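# Place the entire wire inside the bin

## Task

Get every part of the wire into the bin so that none of it sits higher than the bin's rim; a wire left dangling over the table's edge may count as a failure.

## Robot and tools

Robot: two arms, left_arm and right_arm, each a six-joint arm ending in a two-finger parallel gripper with a wrist camera. The left_arm root sits at (+0.029, +0.282, 0) m and the right_arm root at (-0.015, -0.352, 0) m, the latter yawed very slightly. A camera stand is fixed behind the arms.

Frame: all positions, orientations and offsets use the scene frame. Its origin lies at table-top height halfway between the two nominal bases; +z points up, +x points forward over the table, and left_arm is on the +y side (arm names do not match left or right in pictures). Each gripper's fingers extend along its own +z and close along its own y. end_effector_position is the spot between the finger pads, just under 1 cm behind the tips.

execute_actions(actions, cameras): actions is a list of actions; each action is a table of at most 15 rows, one row per 1/30 s step, and a short table repeats its final row until 15 steps pass. Every row has 14 numbers in [-1, 1], always for both arms: left dx, dy, dz, rx, ry, rz, opening, then right dx, dy, dz, rx, ry, rz, opening. The six pose numbers are an offset, not a pose: they are measured from that arm's Hand target as it was when the action began, along scene axes, with 1.0 equal to 0.6 m or 180 degrees; rx, ry, rz form one rotation vector, turning about the Hand target position. Rows inside an action are not cumulative, but successive actions and calls are, so repeating an offset keeps moving the arm. Six zeros re-issue the current Hand target. Opening is absolute: +1 fully open (about 87 mm between pads), +0.5 about 69 mm, 0 about 43 mm, -0.5 about 18 mm, -1 shut. A 0 in the opening slot is a real command, so resend the present opening to leave a gripper unchanged. cameras: list of names, ["all"], or []; by default images come only with an empty actions list. An empty list also reports the full state.

move(target, speed, blend, opening_speed, blocking, cameras): drives each gripper in a straight line. target is one 14-number row, or a list of up to 15 rows; every row is an offset from the same starting Hand targets, same layout and scale as above. speed is the top path speed in m/s (0.002 to 2.9, default 0.25; rotation up to twice that in rad/s), one value or one per target. blend (m) rounds corners between listed targets; 0 stops at each. opening_speed is the finger rate per second on the -1..+1 scale, at least 0.2. blocking=false returns after about 0.5 s while the move continues. A move lasts at most 10 s overall. The paths ignore obstacles and the other arm; faster moves stray more and strike harder. Avoid routing a gripper near its own arm's base. The result ends with a move: line giving the outcome (done, off_target, moving, held, fault) plus limits such as paced (pose clipped) or held (steps withheld).

wait(seconds): 0 to 10 s with commands held; a running move continues. stop(): brakes a running move. zoom_image(camera, region): enlarges [x0, y0, x1, y1] pixels (at most 504 by 504) of the newest image from cam_high, cam_low, cam_left_wrist or cam_right_wrist. read_manual(section): licence texts only. finished_scene(scene): give the current scene's number; it ends the scene irreversibly, and the wire must stay in the bin without help.

Results: per arm, end_effector_position (m) and end_effector_quat_wxyz in the scene frame, Hand target (the last commanded pose after clipping, the base for the next offsets), Tool commands, grip_measured (on the opening scale; Joint positions shows the same as 0 closed to 1 open), joint torques (include arm weight; joints 1 to 3 wrap at ±28 N m), joint velocities (may say within noise), motor temperatures and, after action calls, end_effector_position at some steps. Reported poses can be off by a few centimetres, more at long reach.

Control behaviour: commanded orientation is clipped to 40 degrees from the measured one each step. Friction and gravity often leave a gripper short, low or tilted; check after each motion and send the remaining distance or rotation. Tiny moves may not happen or may go sideways. An arm blocked by contact keeps pushing until you command its target back beyond the gripper.

Gripping: once the fingers touch the wire, command an opening about 0.04 under grip_measured's reading for a firm hold, less for a lighter one. Very thin parts get proportionally less force. Fast closing squeezes harder.

Cameras: cam_high, cam_low, cam_left_wrist, cam_right_wrist, each 672x504, with calibration (K, distortion, T_world_to_cam) supplied; fixed cameras may be shifted by up to about 2.3 degrees and 9 mm, wrist images can lag while moving.

Avoid: letting the wire fall off the table or leaving it hanging over the edge; releasing it while it moves; dropping it from height; fast impacts with the table, bin or fixtures; any contact or squeeze between the two arms or grippers (clearance checks do not guard the grippers or wrist cameras); straining a wrist camera cable; holding stretched poses or pushing against unreachable targets, which heats motors (MOTOR HOT at 75 °C, arm folds and idles at 90 °C, collapses at 100 °C). Objects may occasionally be nudged by outside disturbances.

Each tool is called after "Request:" as a command line: name --argument value for each argument, lists and objects as JSON in quotes; but a table of rows of numbers goes row by row, as --pt "numbers of a row", without its own name.

## Session

Request:
execute_actions --actions '[]'

Scene clock: 0.00 s.
left_arm: end_effector_position=(+0.3458, +0.2181, +0.2254) grip_measured=+0.998 end_effector_quat_wxyz=(+0.569, -0.266, +0.747, -0.217) | right_arm: end_effector_position=(+0.2234, -0.1913, +0.2309) grip_measured=+1.000 end_effector_quat_wxyz=(+0.629, +0.193, +0.722, +0.212)
Joint positions: left_arm=[-0.207 0.8 0.631 -0.096 -0.178 -0.756 0.999] | right_arm=[1.088 0.715 0.536 -0.038 0.992 0.77 1]
Joint velocities: within noise
Joint torques (N m): no reading
Motor temperatures (°C): left_arm=[19 27 25 22 20 18 20] | right_arm=[21 24 24 21 20 20 20]
Heat: left arm: 27 °C; right arm: 24 °C.
Hand target: left_arm +0.3480, +0.2182, +0.2377; +0.581, -0.265, +0.737, -0.223 | right_arm +0.2233, -0.1913, +0.2321; +0.629, +0.193, +0.722, +0.213
Tool commands: left_gripper/opening=+1.0 right_gripper/opening=+1.0
camera_calibration:
cam_left_wrist: T_world_to_cam=[[0.160697, -0.747546, 0.644477, -0.0437401], [-0.873788, -0.411398, -0.259317, 0.471329], [0.458988, -0.521466, -0.719308, 0.259682], [0, 0, 0, 1]] pos_world=[0.299679, 0.296621, 0.337204]
cam_right_wrist: T_world_to_cam=[[-0.012041, -0.828963, -0.559174, -0.028777], [-0.846925, 0.305741, -0.435017, 0.368436], [0.531575, 0.468341, -0.705751, 0.282775], [0, 0, 0, 1]] pos_world=[0.161375, -0.268936, 0.343753]

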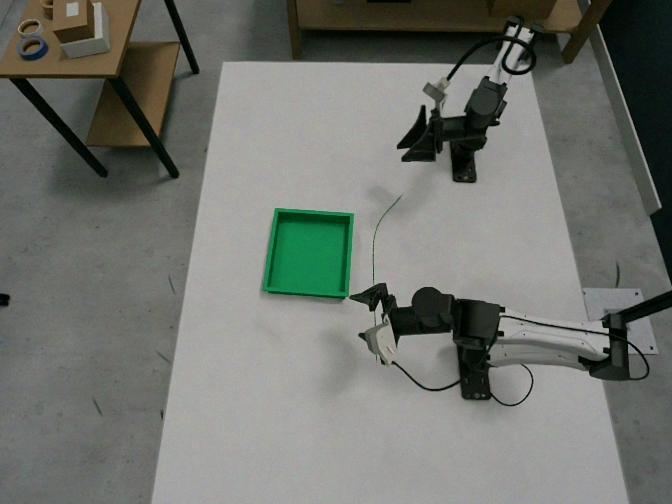

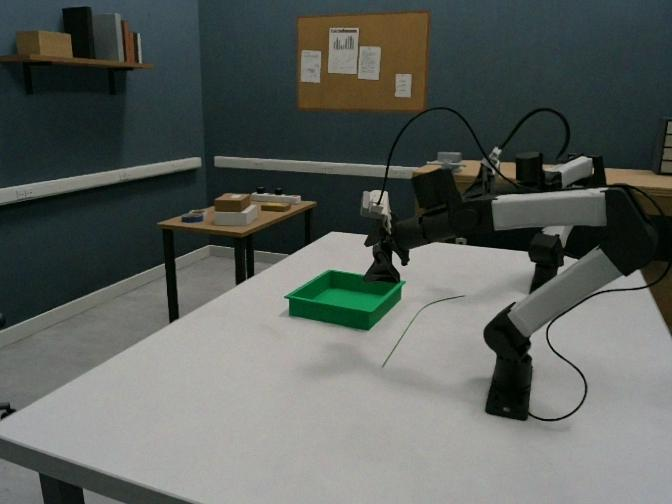

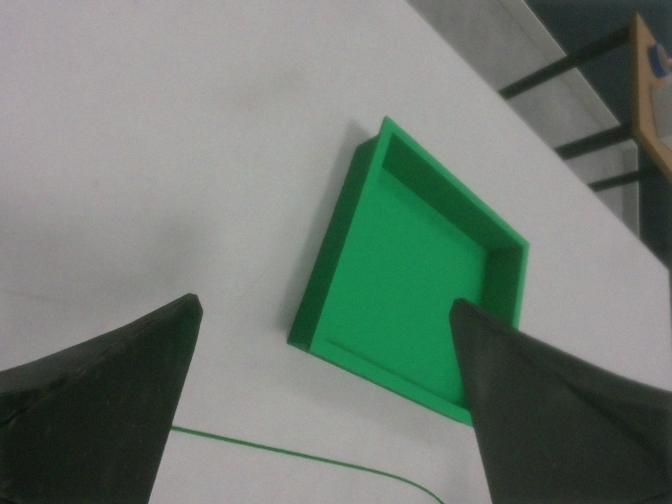

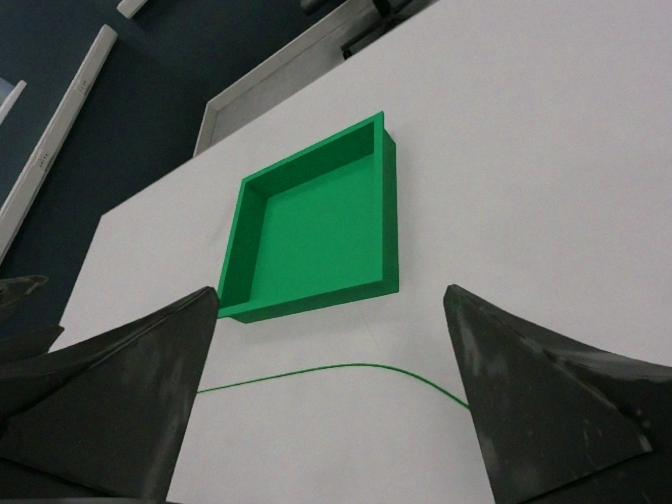

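Request:
move --target '[-0.13,0.087,-0.13,-0.179,0.402,0.236,0.2,-0.055,0.035,-0.12,-0.346,0.356,0.362,0.2]' --cameras '["all"]'

Scene clock: 8.83 s.
left_arm: end_effector_position=(+0.2696, +0.2705, +0.1533) grip_measured=+0.200 end_effector_quat_wxyz=(-0.006, +0.702, -0.713, -0.001) | right_arm: end_effector_position=(+0.1902, -0.1746, +0.1578) grip_measured=+0.200 end_effector_quat_wxyz=(+0.005, -0.424, +0.906, -0.006)
Joint positions: left_arm=[0.12 1.457 1.326 -1.431 -0.009 -1.435 0.6] | right_arm=[0.764 1.726 1.618 -1.457 0.015 -0.133 0.6]
Joint torques (N m): left_arm=[0.5 -3.84 8.49 -0.09 0.07 -0.06] | right_arm=[0.58 -5.59 6.95 0.34 -0.08 -0.12]
Heat: left arm: 28 °C; right arm: 26 °C.
Hand target: left_arm +0.2700, +0.2704, +0.1597; +0.000, +0.707, -0.707, +0.000 | right_arm +0.1902, -0.1703, +0.1602; +0.001, -0.430, +0.903, -0.001
Off the commanded pose: left_arm 0.006 m, 1 deg | right_arm 0.005 m, 1 deg.
move: done
camera_calibration:
cam_left_wrist: T_world_to_cam=[[0.999955, 0.00927169, 0.00207657, -0.278351], [0.00442633, -0.647968, 0.761654, 0.078276], [0.00840738, -0.761611, -0.64798, 0.445704], [0, 0, 0, 1]] pos_world=[0.274245, 0.392754, 0.229766]
cam_right_wrist: T_world_to_cam=[[0.761252, -0.6483, 0.014217, -0.262279], [-0.424623, -0.481794, 0.766531, -0.104097], [-0.490093, -0.58956, -0.642049, 0.24054], [0, 0, 0, 1]] pos_world=[0.273346, -0.0783758, 0.237961]

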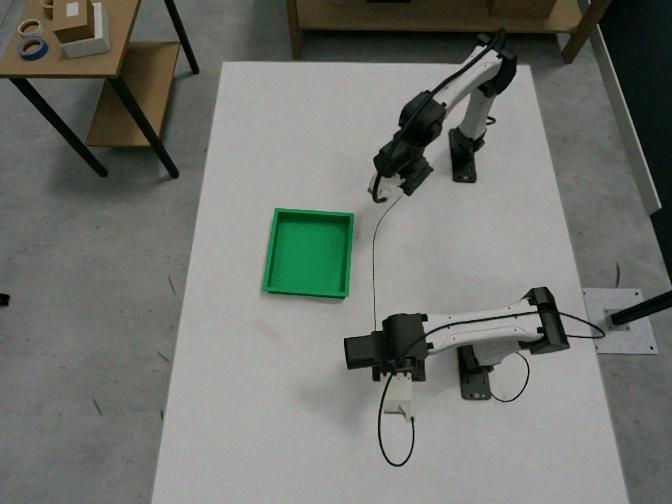

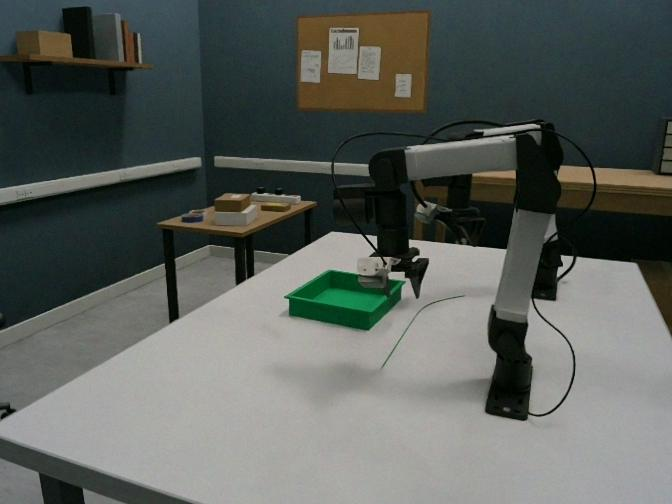

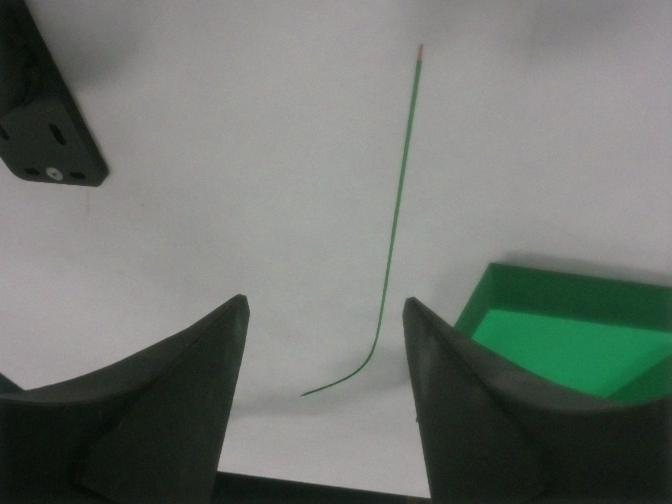

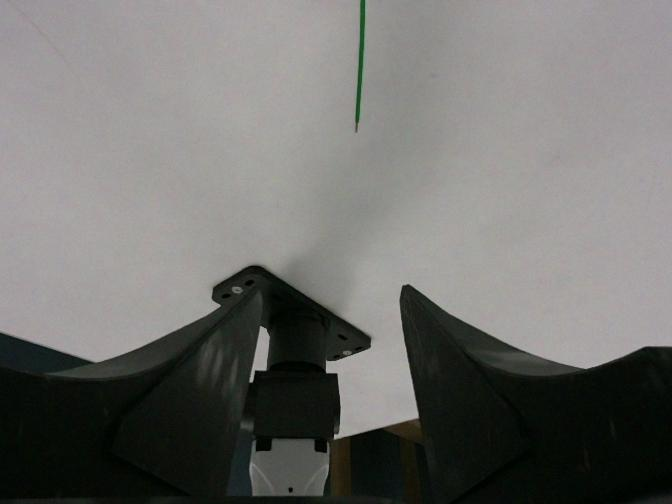

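Request:
move --target '[0.078,0,-0.16,0,0,0,0.2,0.014,-0.037,-0.16,0,0,0,0.2]' --cameras '["all"]'

Scene clock: 12.07 s.
left_arm: end_effector_position=(+0.3170, +0.2738, +0.0665) grip_measured=+0.200 end_effector_quat_wxyz=(-0.005, +0.706, -0.708, -0.001) | right_arm: end_effector_position=(+0.2010, -0.1918, +0.0697) grip_measured=+0.200 end_effector_quat_wxyz=(+0.006, -0.428, +0.904, -0.006)
Joint positions: left_arm=[0.113 1.659 1.178 -1.083 -0.007 -1.456 0.6] | right_arm=[0.7 1.726 1.266 -1.101 0.014 -0.205 0.6]
Joint torques (N m): left_arm=[-0.49 -5.89 5.18 0.28 0.03 -0.04] | right_arm=[-0.2 -6.52 3.52 0.63 -0.07 -0.15]
Heat: left arm: 28 °C; right arm: 26 °C.
Hand target: left_arm +0.3169, +0.2704, +0.0638; +0.000, +0.707, -0.707, +0.000 | right_arm +0.1987, -0.1924, +0.0642; +0.001, -0.430, +0.903, -0.001
Off the commanded pose: left_arm 0.004 m, 1 deg | right_arm 0.006 m, 1 deg.
move: done
camera_calibration:
cam_left_wrist: T_world_to_cam=[[0.999753, 0.0222003, 0.00051684, -0.328954], [0.0139609, -0.646465, 0.762816, 0.142811], [0.0172688, -0.76262, -0.646616, 0.388848], [0, 0, 0, 1]] pos_world=[0.320165, 0.396169, 0.142667]
cam_right_wrist: T_world_to_cam=[[0.766135, -0.642516, 0.0145306, -0.28025], [-0.422679, -0.486713, 0.764495, -0.041363], [-0.484128, -0.591848, -0.644466, 0.17763], [0, 0, 0, 1]] pos_world=[0.283222, -0.0950671, 0.15017]

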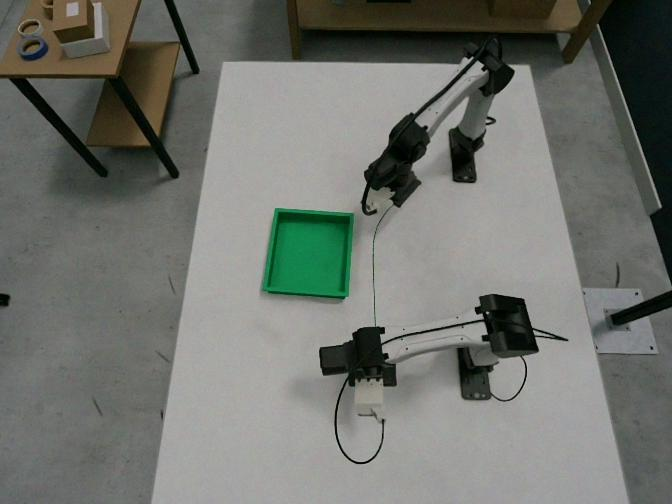

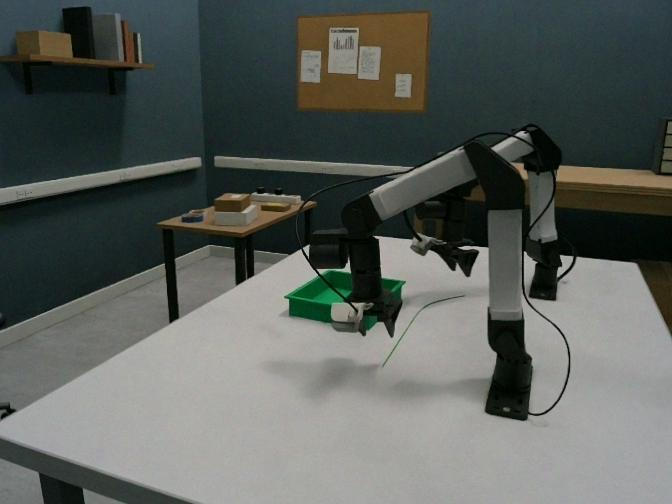

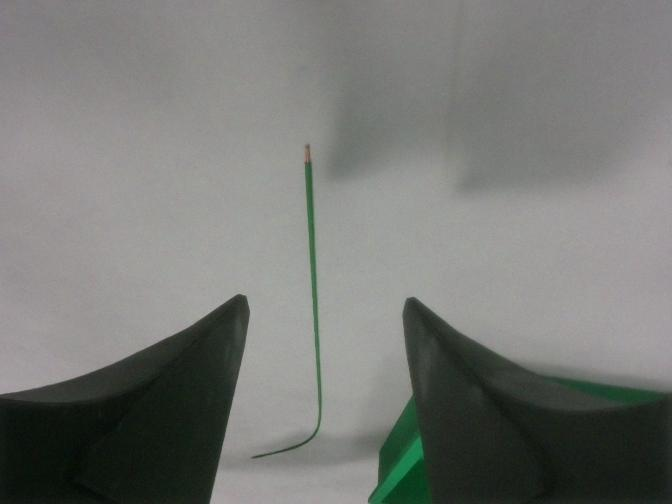

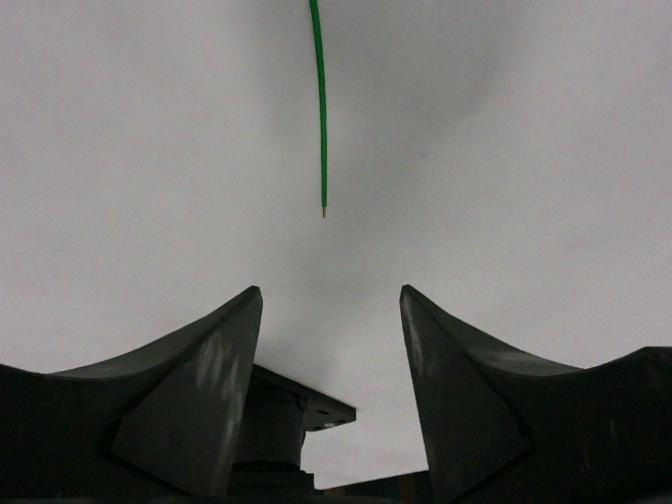

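Request:
move --target '[-0.007,-0.012,-0.077,0,0,0,-0.4,-0.006,0,-0.08,0,0,0,-0.4]' --cameras '["all"]' --speed 0.12

Request:
zoom_image --camera "cam_left_wrist" --region '[200, 150, 450, 350]'

Request:
zoom_image --camera "cam_right_wrist" --region '[200, 150, 450, 350]'

Scene clock: 13.97 s.
left_arm: end_effector_position=(+0.3140, +0.2665, +0.0212) grip_measured=-0.400 end_effector_quat_wxyz=(-0.006, +0.706, -0.708, +0.000) | right_arm: end_effector_position=(+0.1991, -0.1933, +0.0235) grip_measured=-0.400 end_effector_quat_wxyz=(+0.009, -0.428, +0.904, -0.005)
Joint positions: left_arm=[0.089 1.699 1.033 -0.894 -0.007 -1.479 0.3] | right_arm=[0.7 1.765 1.121 -0.911 0.014 -0.205 0.3]
Joint torques (N m): left_arm=[-0.54 -5.68 4.75 0.25 0.03 -0.02] | right_arm=[0.47 -5.72 3.55 0.65 -0.08 -0.05]
Heat: left arm: 28 °C; right arm: 26 °C.
Hand target: left_arm +0.3126, +0.2632, +0.0176; +0.000, +0.707, -0.707, +0.000 | right_arm +0.1951, -0.1924, +0.0161; +0.000, -0.430, +0.903, -0.001
Off the commanded pose: left_arm 0.005 m, 1 deg | right_arm 0.008 m, 1 deg.
move: done
camera_calibration:
cam_left_wrist: T_world_to_cam=[[0.999751, 0.0218356, 0.00452607, -0.325817], [0.0106693, -0.646601, 0.762754, 0.17379], [0.0195817, -0.762516, -0.646673, 0.353279], [0, 0, 0, 1]] pos_world=[0.316964, 0.388868, 0.0973714]
cam_right_wrist: T_world_to_cam=[[0.766036, -0.642607, 0.0156614, -0.279146], [-0.426302, -0.489648, 0.760599, -0.00743341], [-0.481098, -0.589323, -0.649033, 0.146006], [0, 0, 0, 1]] pos_world=[0.280911, -0.0969764, 0.104788]

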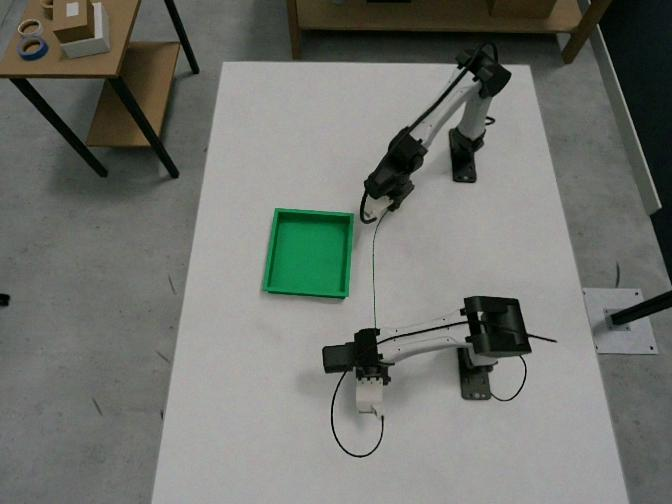

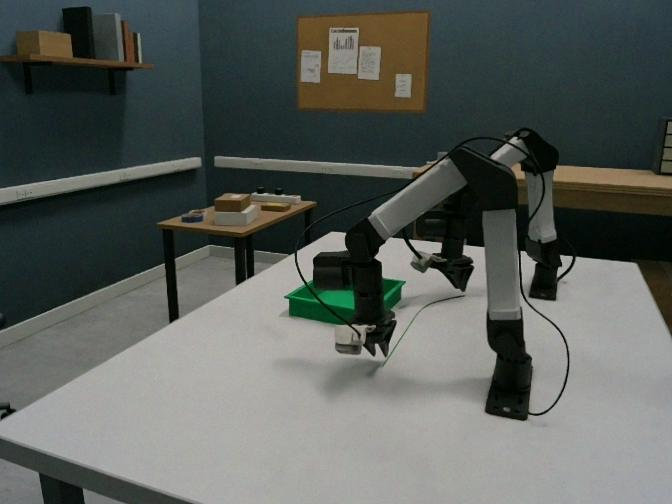

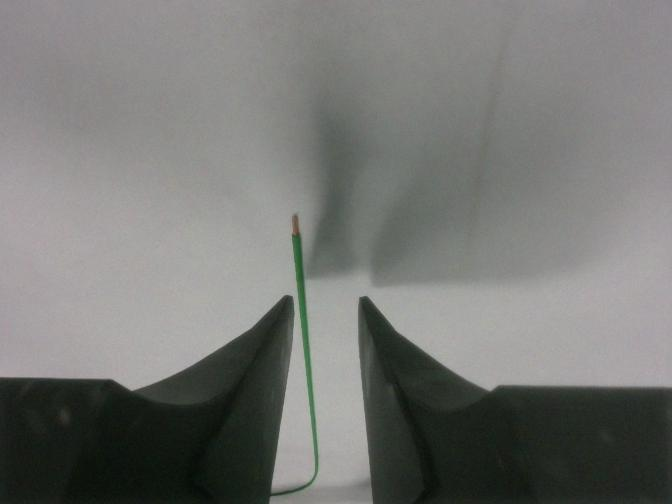

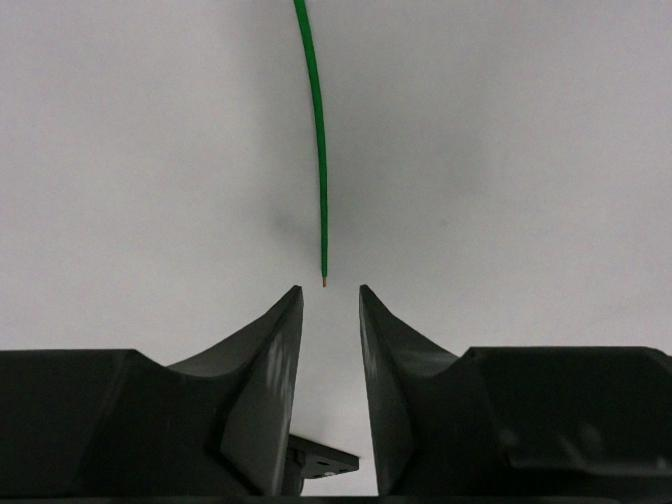

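Scaled by 2.016 from the camera's 672x504 image, which has a finer 960x720 frame.

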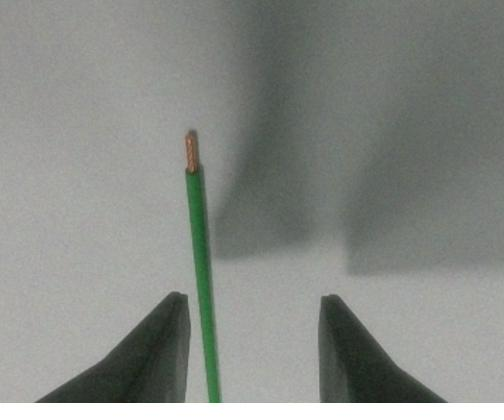

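Scaled by 2.016 from the camera's 672x504 image, which has a finer 960x720 frame.

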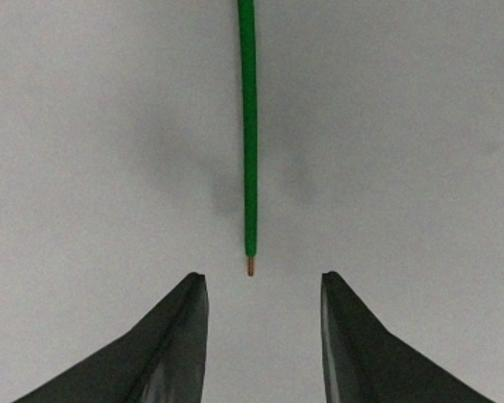

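Request:
move --target '[-0.012,0,-0.018,0,0,0,-0.4,0,0,-0.02,0,0,0,-0.4]' --cameras '["cam_left_wrist","cam_right_wrist","cam_low"]' --speed 0.03

Request:
zoom_image --camera "cam_left_wrist" --region '[200, 150, 450, 350]'

Request:
zoom_image --camera "cam_right_wrist" --region '[200, 150, 450, 350]'

Request:
zoom_image --camera "cam_low" --region '[330, 240, 530, 390]'

Scene clock: 15.60 s.
left_arm: end_effector_position=(+0.3063, +0.2649, +0.0104) grip_measured=-0.400 end_effector_quat_wxyz=(-0.001, +0.706, -0.708, -0.001) | right_arm: end_effector_position=(+0.2001, -0.1925, +0.0126) grip_measured=-0.400 end_effector_quat_wxyz=(+0.012, -0.427, +0.904, -0.005)
Joint positions: left_arm=[0.089 1.699 0.984 -0.856 -0.003 -1.479 0.3] | right_arm=[0.7 1.782 1.096 -0.864 0.014 -0.205 0.3]
Joint torques (N m): left_arm=[-0.36 -6.15 4.04 0.37 -0.02 -0.03] | right_arm=[0.49 -5.56 3.3 0.67 -0.08 -0.06]
Heat: left arm: 28 °C; right arm: 26 °C.
Hand target: left_arm +0.3054, +0.2632, +0.0068; +0.000, +0.707, -0.707, +0.000 | right_arm +0.1951, -0.1924, +0.0042; +0.001, -0.430, +0.903, -0.001
Off the commanded pose: left_arm 0.004 m, 0 deg | right_arm 0.010 m, 1 deg.
move: done
camera_calibration:
cam_left_wrist: T_world_to_cam=[[0.999748, 0.0218122, -0.00539357, -0.31778], [0.0181449, -0.642163, 0.766353, 0.177582], [0.0132523, -0.766258, -0.642397, 0.348186], [0, 0, 0, 1]] pos_world=[0.309864, 0.387768, 0.0858689]
cam_right_wrist: T_world_to_cam=[[0.765972, -0.642659, 0.0166104, -0.27921], [-0.429029, -0.491768, 0.757693, 0.00181424], [-0.47877, -0.587498, -0.6524, 0.139851], [0, 0, 0, 1]] pos_world=[0.281602, -0.0963831, 0.0945017]
Images, in order (width x height): cam_low 672x504, cam_left_wrist 672x504, cam_right_wrist 672x504.

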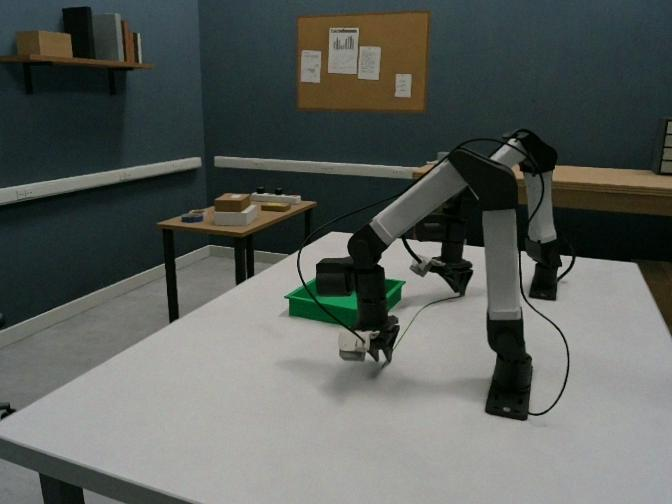

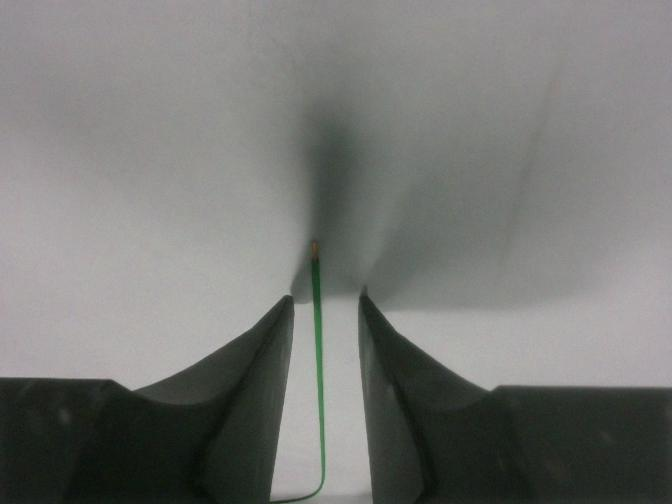

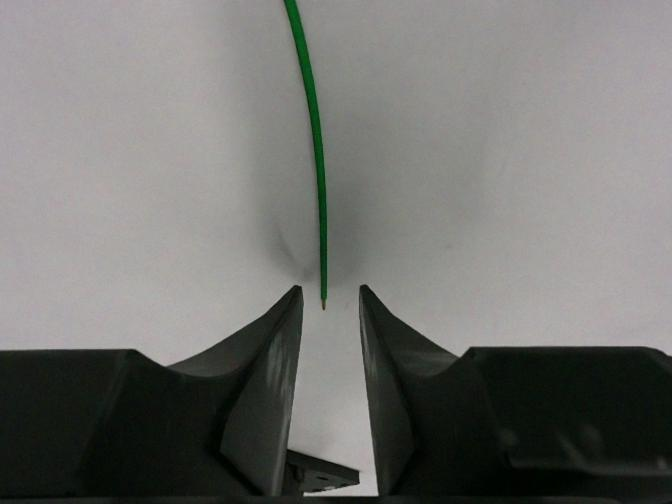

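Scaled by 2.016 from the camera's 672x504 image, which has a finer 960x720 frame.

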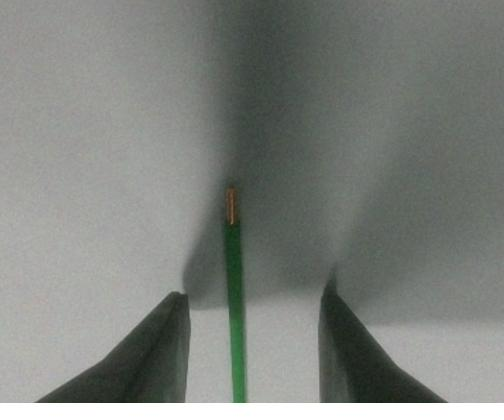

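Scaled by 2.016 from the camera's 672x504 image, which has a finer 960x720 frame.

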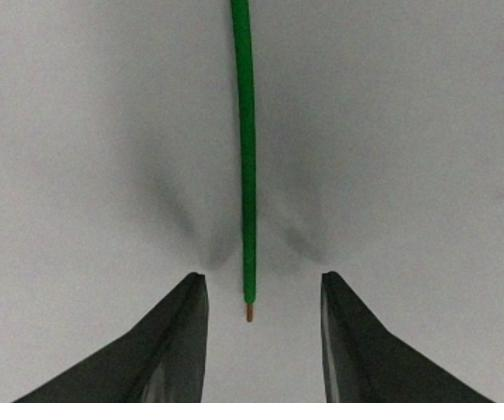

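Scaled by 2.520 from the camera's 672x504 image, which has a finer 960x720 frame.

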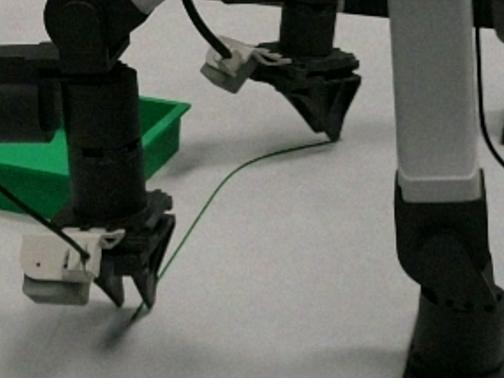

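Request:
move --target '[0,0,-0.004,0,0,0,-0.4,0.003,0.006,-0.008,0,0,0,-0.4]' --cameras '["cam_left_wrist","cam_right_wrist"]' --speed 0.02

Request:
zoom_image --camera "cam_right_wrist" --region '[200, 150, 450, 350]'

Scene clock: 16.70 s.
left_arm: end_effector_position=(+0.3062, +0.2649, +0.0102) grip_measured=-0.400 end_effector_quat_wxyz=(-0.001, +0.706, -0.708, -0.001) | right_arm: end_effector_position=(+0.2007, -0.1905, +0.0068) grip_measured=-0.400 end_effector_quat_wxyz=(+0.009, -0.429, +0.903, -0.005)
Joint positions: left_arm=[0.089 1.699 0.983 -0.854 -0.003 -1.479 0.3] | right_arm=[0.704 1.803 1.096 -0.849 0.014 -0.205 0.3]
Joint torques (N m): left_arm=[-0.32 -5.7 3.63 0.46 -0.02 -0.02] | right_arm=[0.66 -5.72 3.77 0.65 -0.07 0.01]
Heat: left arm: 28 °C; right arm: 26 °C.
Hand target: left_arm +0.3054, +0.2632, +0.0044; +0.000, +0.707, -0.707, +0.000 | right_arm +0.1969, -0.1888, -0.0007; +0.001, -0.430, +0.903, -0.001
Off the commanded pose: left_arm 0.006 m, 0 deg | right_arm 0.009 m, 1 deg.
move: done
camera_calibration:
cam_left_wrist: T_world_to_cam=[[0.99975, 0.0217742, -0.00503511, -0.317798], [0.0178458, -0.642165, 0.766359, 0.177828], [0.0134535, -0.766257, -0.642393, 0.347995], [0, 0, 0, 1]] pos_world=[0.309864, 0.387768, 0.0856693]
cam_right_wrist: T_world_to_cam=[[0.76872, -0.639395, 0.0155892, -0.27826], [-0.423822, -0.490988, 0.761121, 0.00659656], [-0.479003, -0.591697, -0.648422, 0.136746], [0, 0, 0, 1]] pos_world=[0.282202, -0.0937675, 0.087986]
Images, in order (width x height): cam_left_wrist 672x504, cam_right_wrist 672x504.

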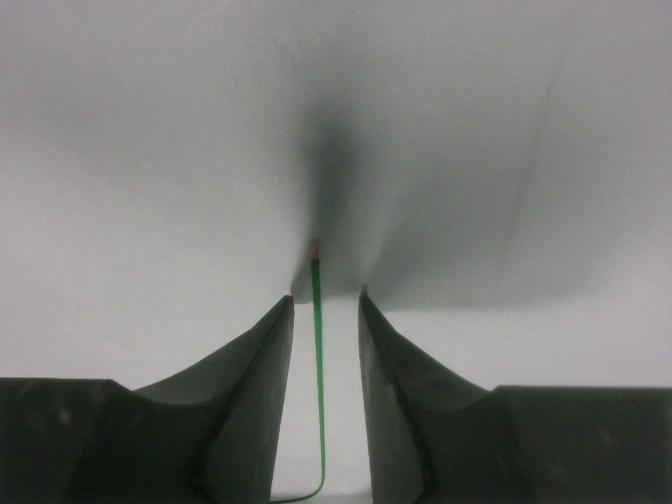

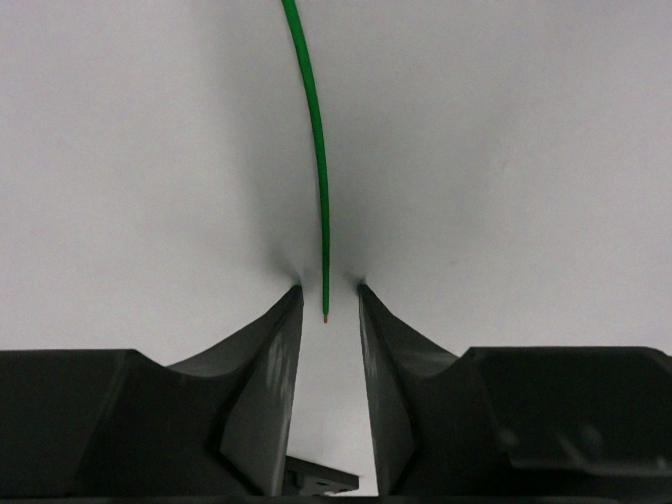

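Scaled by 2.016 from the camera's 672x504 image, which has a finer 960x720 frame.

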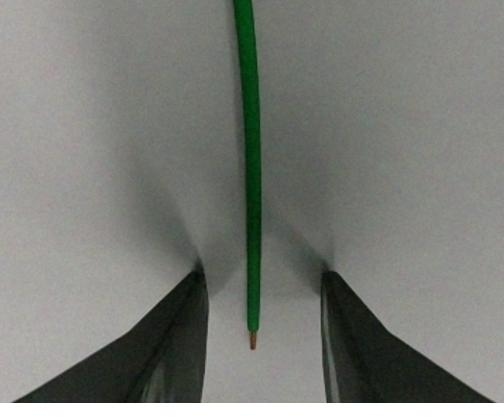

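Request:
move --target '[0,0,0.001,0,0,0,-1,0.003,0.005,-0.002,0,0,0,-1]' --cameras '["cam_left_wrist","cam_right_wrist"]' --opening_speed 0.6 --speed 0.02

Scene clock: 18.20 s.
left_arm: end_effector_position=(+0.3126, +0.2650, +0.0100) grip_measured=-0.967 end_effector_quat_wxyz=(-0.010, +0.706, -0.708, +0.008) | right_arm: end_effector_position=(+0.1979, -0.1882, +0.0058) grip_measured=-0.937 end_effector_quat_wxyz=(+0.005, -0.431, +0.903, -0.001)
Joint positions: left_arm=[0.089 1.699 0.982 -0.827 0 -1.48 0.017] | right_arm=[0.71 1.807 1.096 -0.85 0.005 -0.2 0.031]
Joint torques (N m): left_arm=[-0.4 -5.86 3.92 0.19 -0.05 -0.02] | right_arm=[0.36 -4.88 4.57 0.68 0 0]
Heat: left arm: 28 °C; right arm: 26 °C.
Hand target: left_arm +0.3054, +0.2632, +0.0050; +0.000, +0.707, -0.707, +0.000 | right_arm +0.1987, -0.1857, -0.0019; +0.001, -0.430, +0.903, -0.001
Off the commanded pose: left_arm 0.009 m, 2 deg | right_arm 0.008 m, 1 deg.
move: done
camera_calibration:
cam_left_wrist: T_world_to_cam=[[0.999526, 0.0224806, 0.0210156, -0.324533], [-0.00168677, -0.641855, 0.766824, 0.183922], [0.0307276, -0.766496, -0.641513, 0.342496], [0, 0, 0, 1]] pos_world=[0.314165, 0.387869, 0.0855003]
cam_right_wrist: T_world_to_cam=[[0.770375, -0.637569, 0.00521316, -0.274556], [-0.415096, -0.495322, 0.76312, 0.00480685], [-0.483959, -0.590053, -0.646236, 0.137435], [0, 0, 0, 1]] pos_world=[0.280019, -0.0915734, 0.0865787]
Images, in order (width x height): cam_left_wrist 672x504, cam_right_wrist 672x504.

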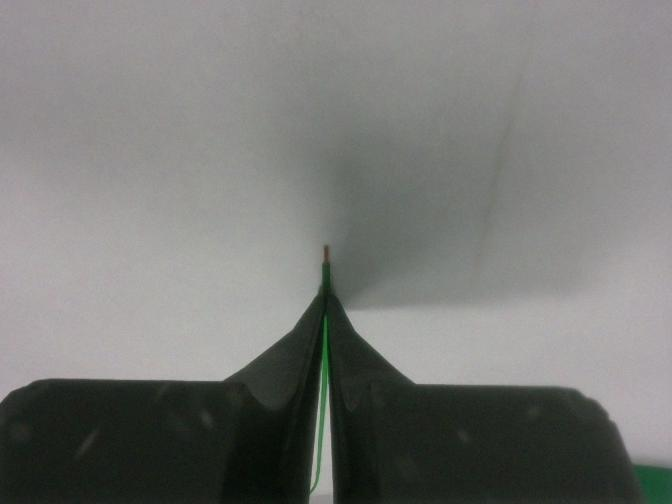

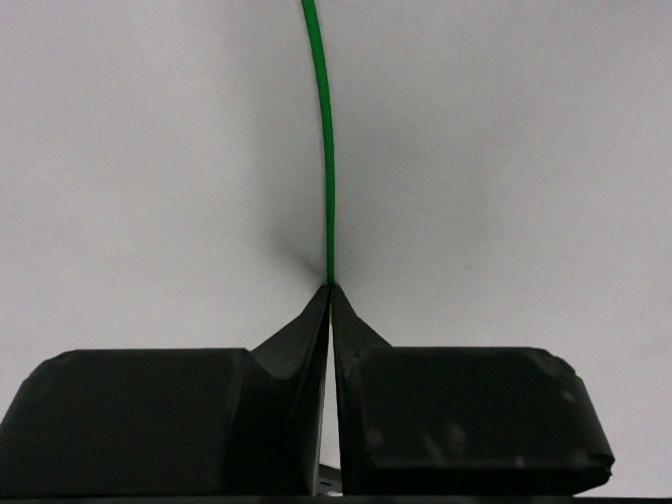

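Request:
move --pt "0 -0.04 0.15 0 0 0 -1 0.02 0.03 0.15 0 0 0 -1" --pt "0.03 -0.12 0.33 0 0 0 -1 0.08 0.09 0.33 0 0 0 -1" --cameras '["all"]' --blend 0.03

Scene clock: 20.43 s.
left_arm: end_effector_position=(+0.3348, +0.1916, +0.2022) grip_measured=-0.967 end_effector_quat_wxyz=(-0.033, +0.704, -0.708, +0.045) | right_arm: end_effector_position=(+0.2478, -0.1333, +0.1960) grip_measured=-0.937 end_effector_quat_wxyz=(+0.060, -0.431, +0.900, +0.014)
Joint positions: left_arm=[-0.156 1.647 1.698 -1.511 0.001 -1.723 0.016] | right_arm=[0.739 1.942 2.063 -1.569 0.005 -0.176 0.031]
Joint torques (N m): left_arm=[-0.27 -5.31 7.45 -0.29 0.04 -0.02] | right_arm=[0.57 -7.38 6.11 0.55 0.05 0.05]
Heat: left arm: 29 °C; right arm: 26 °C.
Hand target: left_arm +0.3235, +0.1912, +0.2030; +0.000, +0.707, -0.707, +0.000 | right_arm +0.2467, -0.1317, +0.1962; +0.001, -0.430, +0.903, -0.001
Off the commanded pose: left_arm 0.011 m, 6 deg | right_arm 0.002 m, 7 deg.
joint sent to its limit (left arm) — joint 4 (wrist pitch), lower limit. The joint targets are off in orientation, not in position.
joint sent to its limit (right arm) — joint 4 (wrist pitch), lower limit. The joint targets are off in orientation, not in position.
move: off_target (left_arm, right_arm)
camera_calibration:
cam_left_wrist: T_world_to_cam=[[0.994265, 0.0210832, 0.104849, -0.364058], [-0.0686068, -0.626333, 0.77653, 0.00700387], [0.0820422, -0.77927, -0.621295, 0.389986], [0, 0, 0, 1]] pos_world=[0.330456, 0.315967, 0.275029]
cam_right_wrist: T_world_to_cam=[[0.771627, -0.63564, 0.0235062, -0.282526], [-0.47482, -0.551025, 0.686234, -0.0700063], [-0.423245, -0.540678, -0.727001, 0.324231], [0, 0, 0, 1]] pos_world=[0.321994, -0.0428558, 0.290398]

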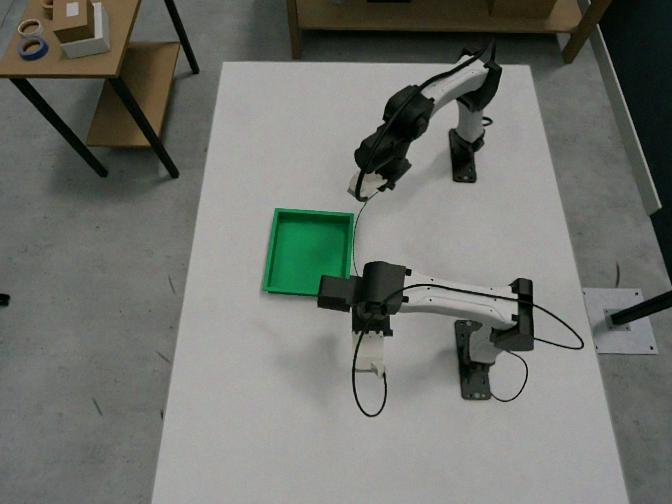

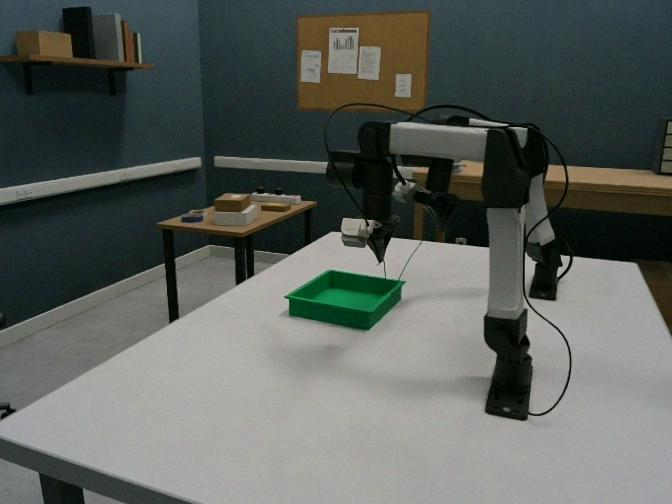

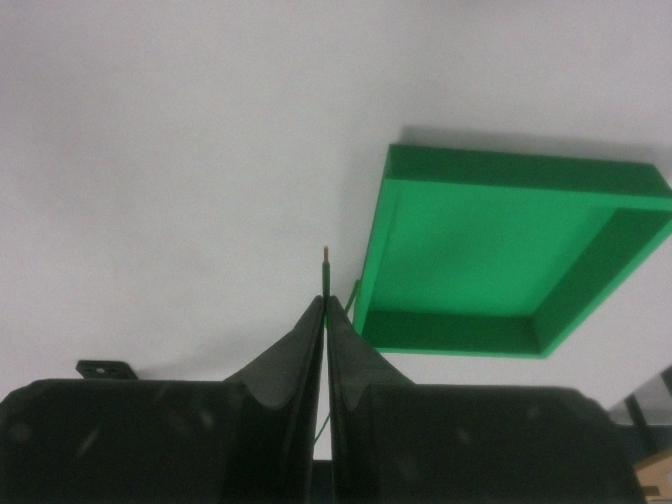

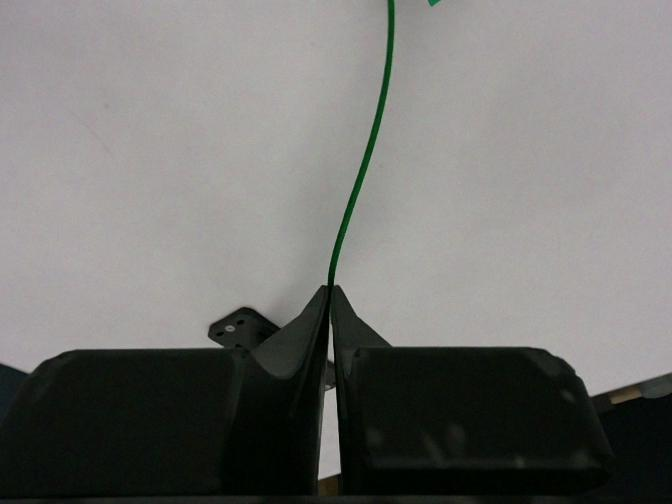

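Request:
zoom_image --camera "cam_low" --region '[270, 170, 520, 350]'

Request:
zoom_image --camera "cam_high" --region '[250, 150, 450, 350]'

Scaled by 2.016 from the camera's 672x504 image, which has a finer 960x720 frame.

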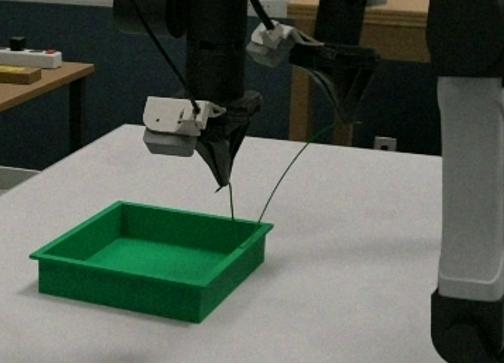

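Scaled by 2.520 from the camera's 672x504 image, which has a finer 960x720 frame.

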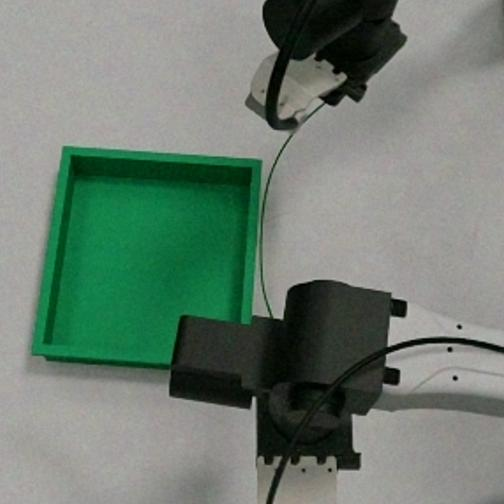

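Request:
move --pt "-0.024 0.075 -0.17 0 0 0 -1 -0.07 -0.06 -0.17 0 0 0 -1" --pt "-0.026 0.111 -0.325 0 0 0 -1 -0.08 -0.088 -0.322 0 0 0 -1" --blend 0.03 --speed '[0.25,0.12]'

Request:
move --target '[0,0,0,0,0,0,-0.5,0,0,0,0,0,0,-1]' --opening_speed 0.6 --cameras '["cam_left_wrist","cam_high","cam_low"]'

Scene clock: 25.13 s.
left_arm: end_effector_position=(+0.3096, +0.2561, +0.0116) grip_measured=-0.967 end_effector_quat_wxyz=(-0.003, +0.707, -0.707, +0.003) | right_arm: end_effector_position=(+0.2000, -0.1820, +0.0090) grip_measured=-0.937 end_effector_quat_wxyz=(+0.005, -0.428, +0.904, -0.001)
Joint positions: left_arm=[0.059 1.698 0.988 -0.852 0.001 -1.513 0.016] | right_arm=[0.721 1.821 1.128 -0.868 0.005 -0.185 0.031]
Joint torques (N m): left_arm=[0.44 -5.61 4.68 0.29 -0.06 0.13] | right_arm=[-0.27 -6.58 3.29 0.65 0.01 -0.13]
Heat: left arm: 29 °C; right arm: 27 °C.
Hand target: left_arm +0.3077, +0.2578, +0.0079; +0.000, +0.707, -0.707, +0.000 | right_arm +0.1986, -0.1846, +0.0029; +0.000, -0.430, +0.903, -0.001
Off the commanded pose: left_arm 0.004 m, 1 deg | right_arm 0.007 m, 1 deg.
move: done

Scene clock: 26.20 s.
left_arm: end_effector_position=(+0.3099, +0.2561, +0.0116) grip_measured=-0.500 end_effector_quat_wxyz=(-0.003, +0.707, -0.707, +0.004) | right_arm: end_effector_position=(+0.2001, -0.1819, +0.0090) grip_measured=-0.937 end_effector_quat_wxyz=(+0.006, -0.428, +0.904, -0.001)
Joint positions: left_arm=[0.059 1.698 0.988 -0.851 0.001 -1.513 0.25] | right_arm=[0.721 1.821 1.128 -0.867 0.005 -0.185 0.031]
Joint torques (N m): left_arm=[0.43 -5.59 4.68 0.26 -0.05 0.14] | right_arm=[-0.29 -6.6 3.33 0.65 0.01 -0.14]
Heat: left arm: 29 °C; right arm: 27 °C.
Hand target: left_arm +0.3077, +0.2578, +0.0079; +0.000, +0.707, -0.707, +0.000 | right_arm +0.1986, -0.1846, +0.0029; +0.000, -0.430, +0.903, -0.001
Off the commanded pose: left_arm 0.005 m, 1 deg | right_arm 0.007 m, 1 deg.
move: done
camera_calibration:
cam_left_wrist: T_world_to_cam=[[0.999672, 0.0251798, 0.00473137, -0.322125], [0.0124815, -0.63991, 0.768349, 0.172057], [0.0223745, -0.768037, -0.640014, 0.339775], [0, 0, 0, 1]] pos_world=[0.312269, 0.379172, 0.0867852]
Images, in order (width x height): cam_high 672x504, cam_low 672x504, cam_left_wrist 672x504.

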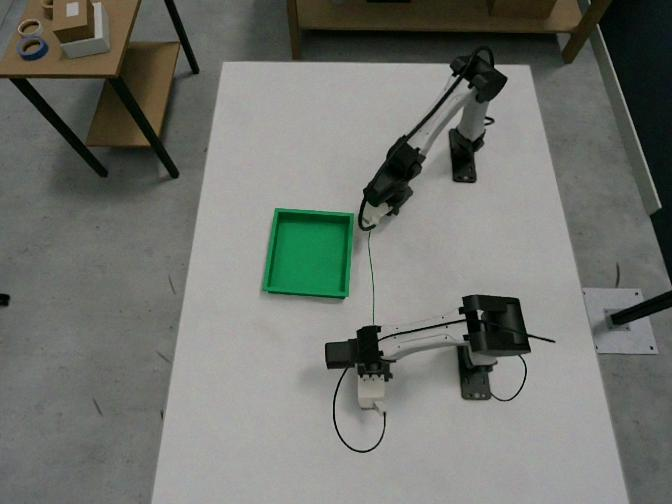

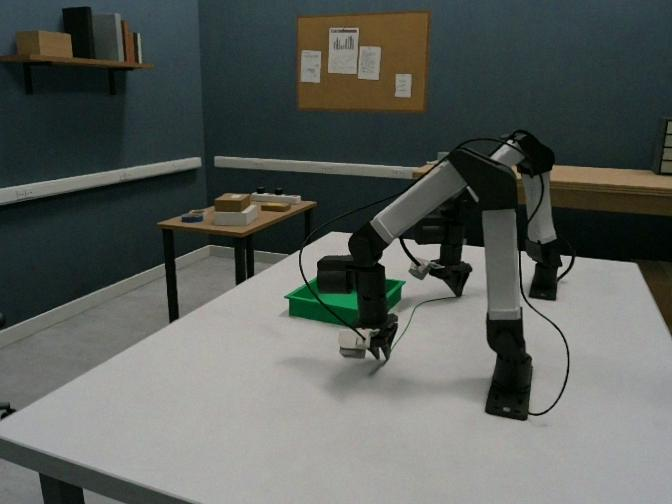

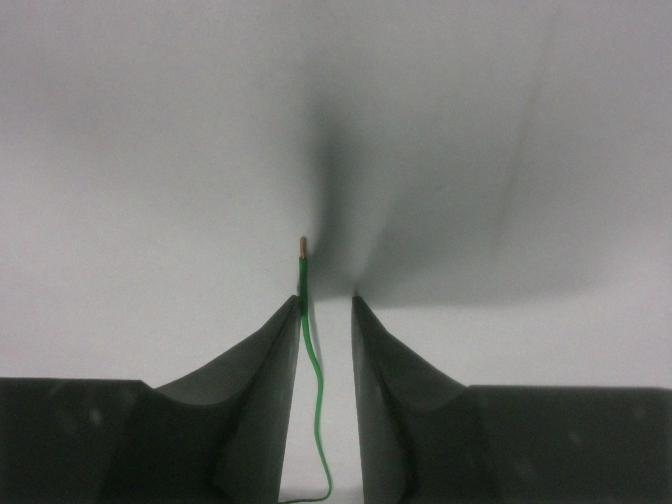

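Request:
move --pt "0.003 0 0.005 0 0 0 0 0 0 0 0 0 0 -1" --pt "0.0 0.01 0.12 0 0 -0.5 0 0 0 0 0 0 0 -1" --pt "-0.002 0.01 0.06 0 0 -1 0 0 0 0 0 0 0 -1" --blend '[0,0.02,0]' --speed '[0.1,0.4,0.4]' --cameras '["cam_left_wrist","cam_high","cam_low"]'

Scene clock: 33.47 s.
left_arm: end_effector_position=(+0.3053, +0.2645, +0.0362) grip_measured=+0.000 end_effector_quat_wxyz=(-0.013, +0.702, +0.712, -0.009) | right_arm: end_effector_position=(+0.2002, -0.1819, +0.0090) grip_measured=-0.937 end_effector_quat_wxyz=(+0.006, -0.428, +0.904, -0.001)
Joint positions: left_arm=[-0.209 1.703 1.099 -0.999 0.001 1.349 0.5] | right_arm=[0.721 1.821 1.128 -0.866 0.005 -0.185 0.031]
Joint torques (N m): left_arm=[-0.23 -10.19 4.64 0.16 0.09 0.18] | right_arm=[-0.34 -6.58 3.3 0.66 0.01 -0.14]
Heat: left arm: 30 °C; right arm: 27 °C.
Hand target: left_arm +0.3066, +0.2638, +0.0440; +0.000, +0.707, +0.707, +0.001 | right_arm +0.1986, -0.1846, +0.0029; +0.001, -0.430, +0.903, -0.001
Off the commanded pose: left_arm 0.008 m, 2 deg | right_arm 0.007 m, 1 deg.
move: done
camera_calibration:
cam_left_wrist: T_world_to_cam=[[-0.998933, -0.0380407, 0.0261694, 0.308152], [-0.0039704, 0.63544, 0.77214, -0.173881], [-0.0460018, 0.771213, -0.634913, -0.0243767], [0, 0, 0, 1]] pos_world=[0.306011, 0.141013, 0.110719]
Images, in order (width x height): cam_high 672x504, cam_low 672x504, cam_left_wrist 672x504.

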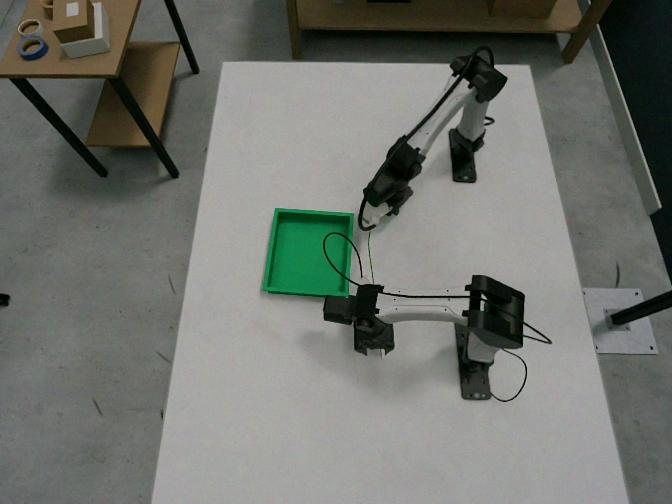

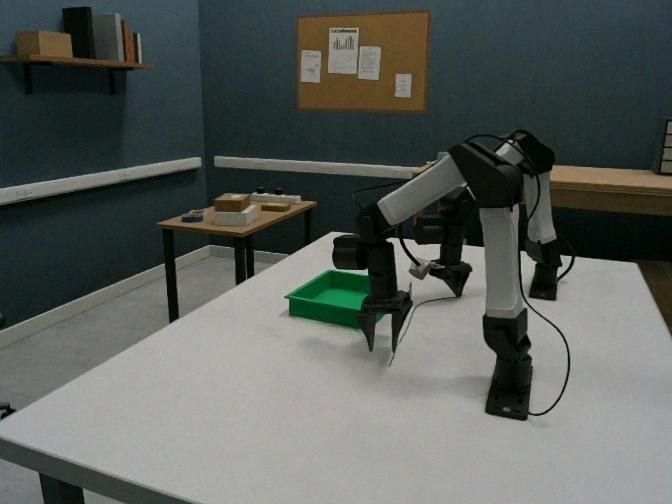

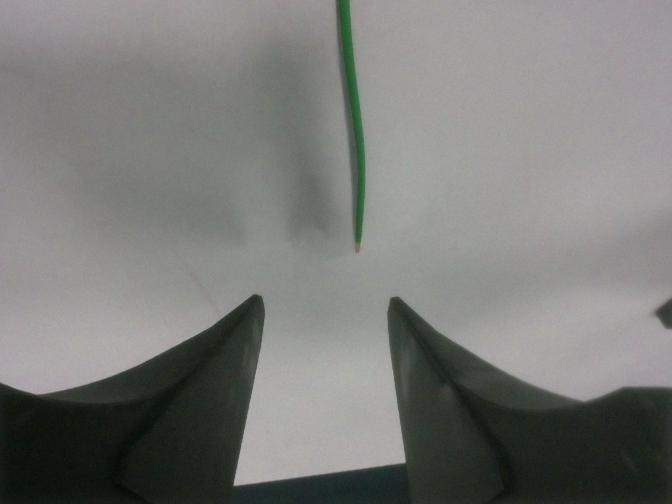

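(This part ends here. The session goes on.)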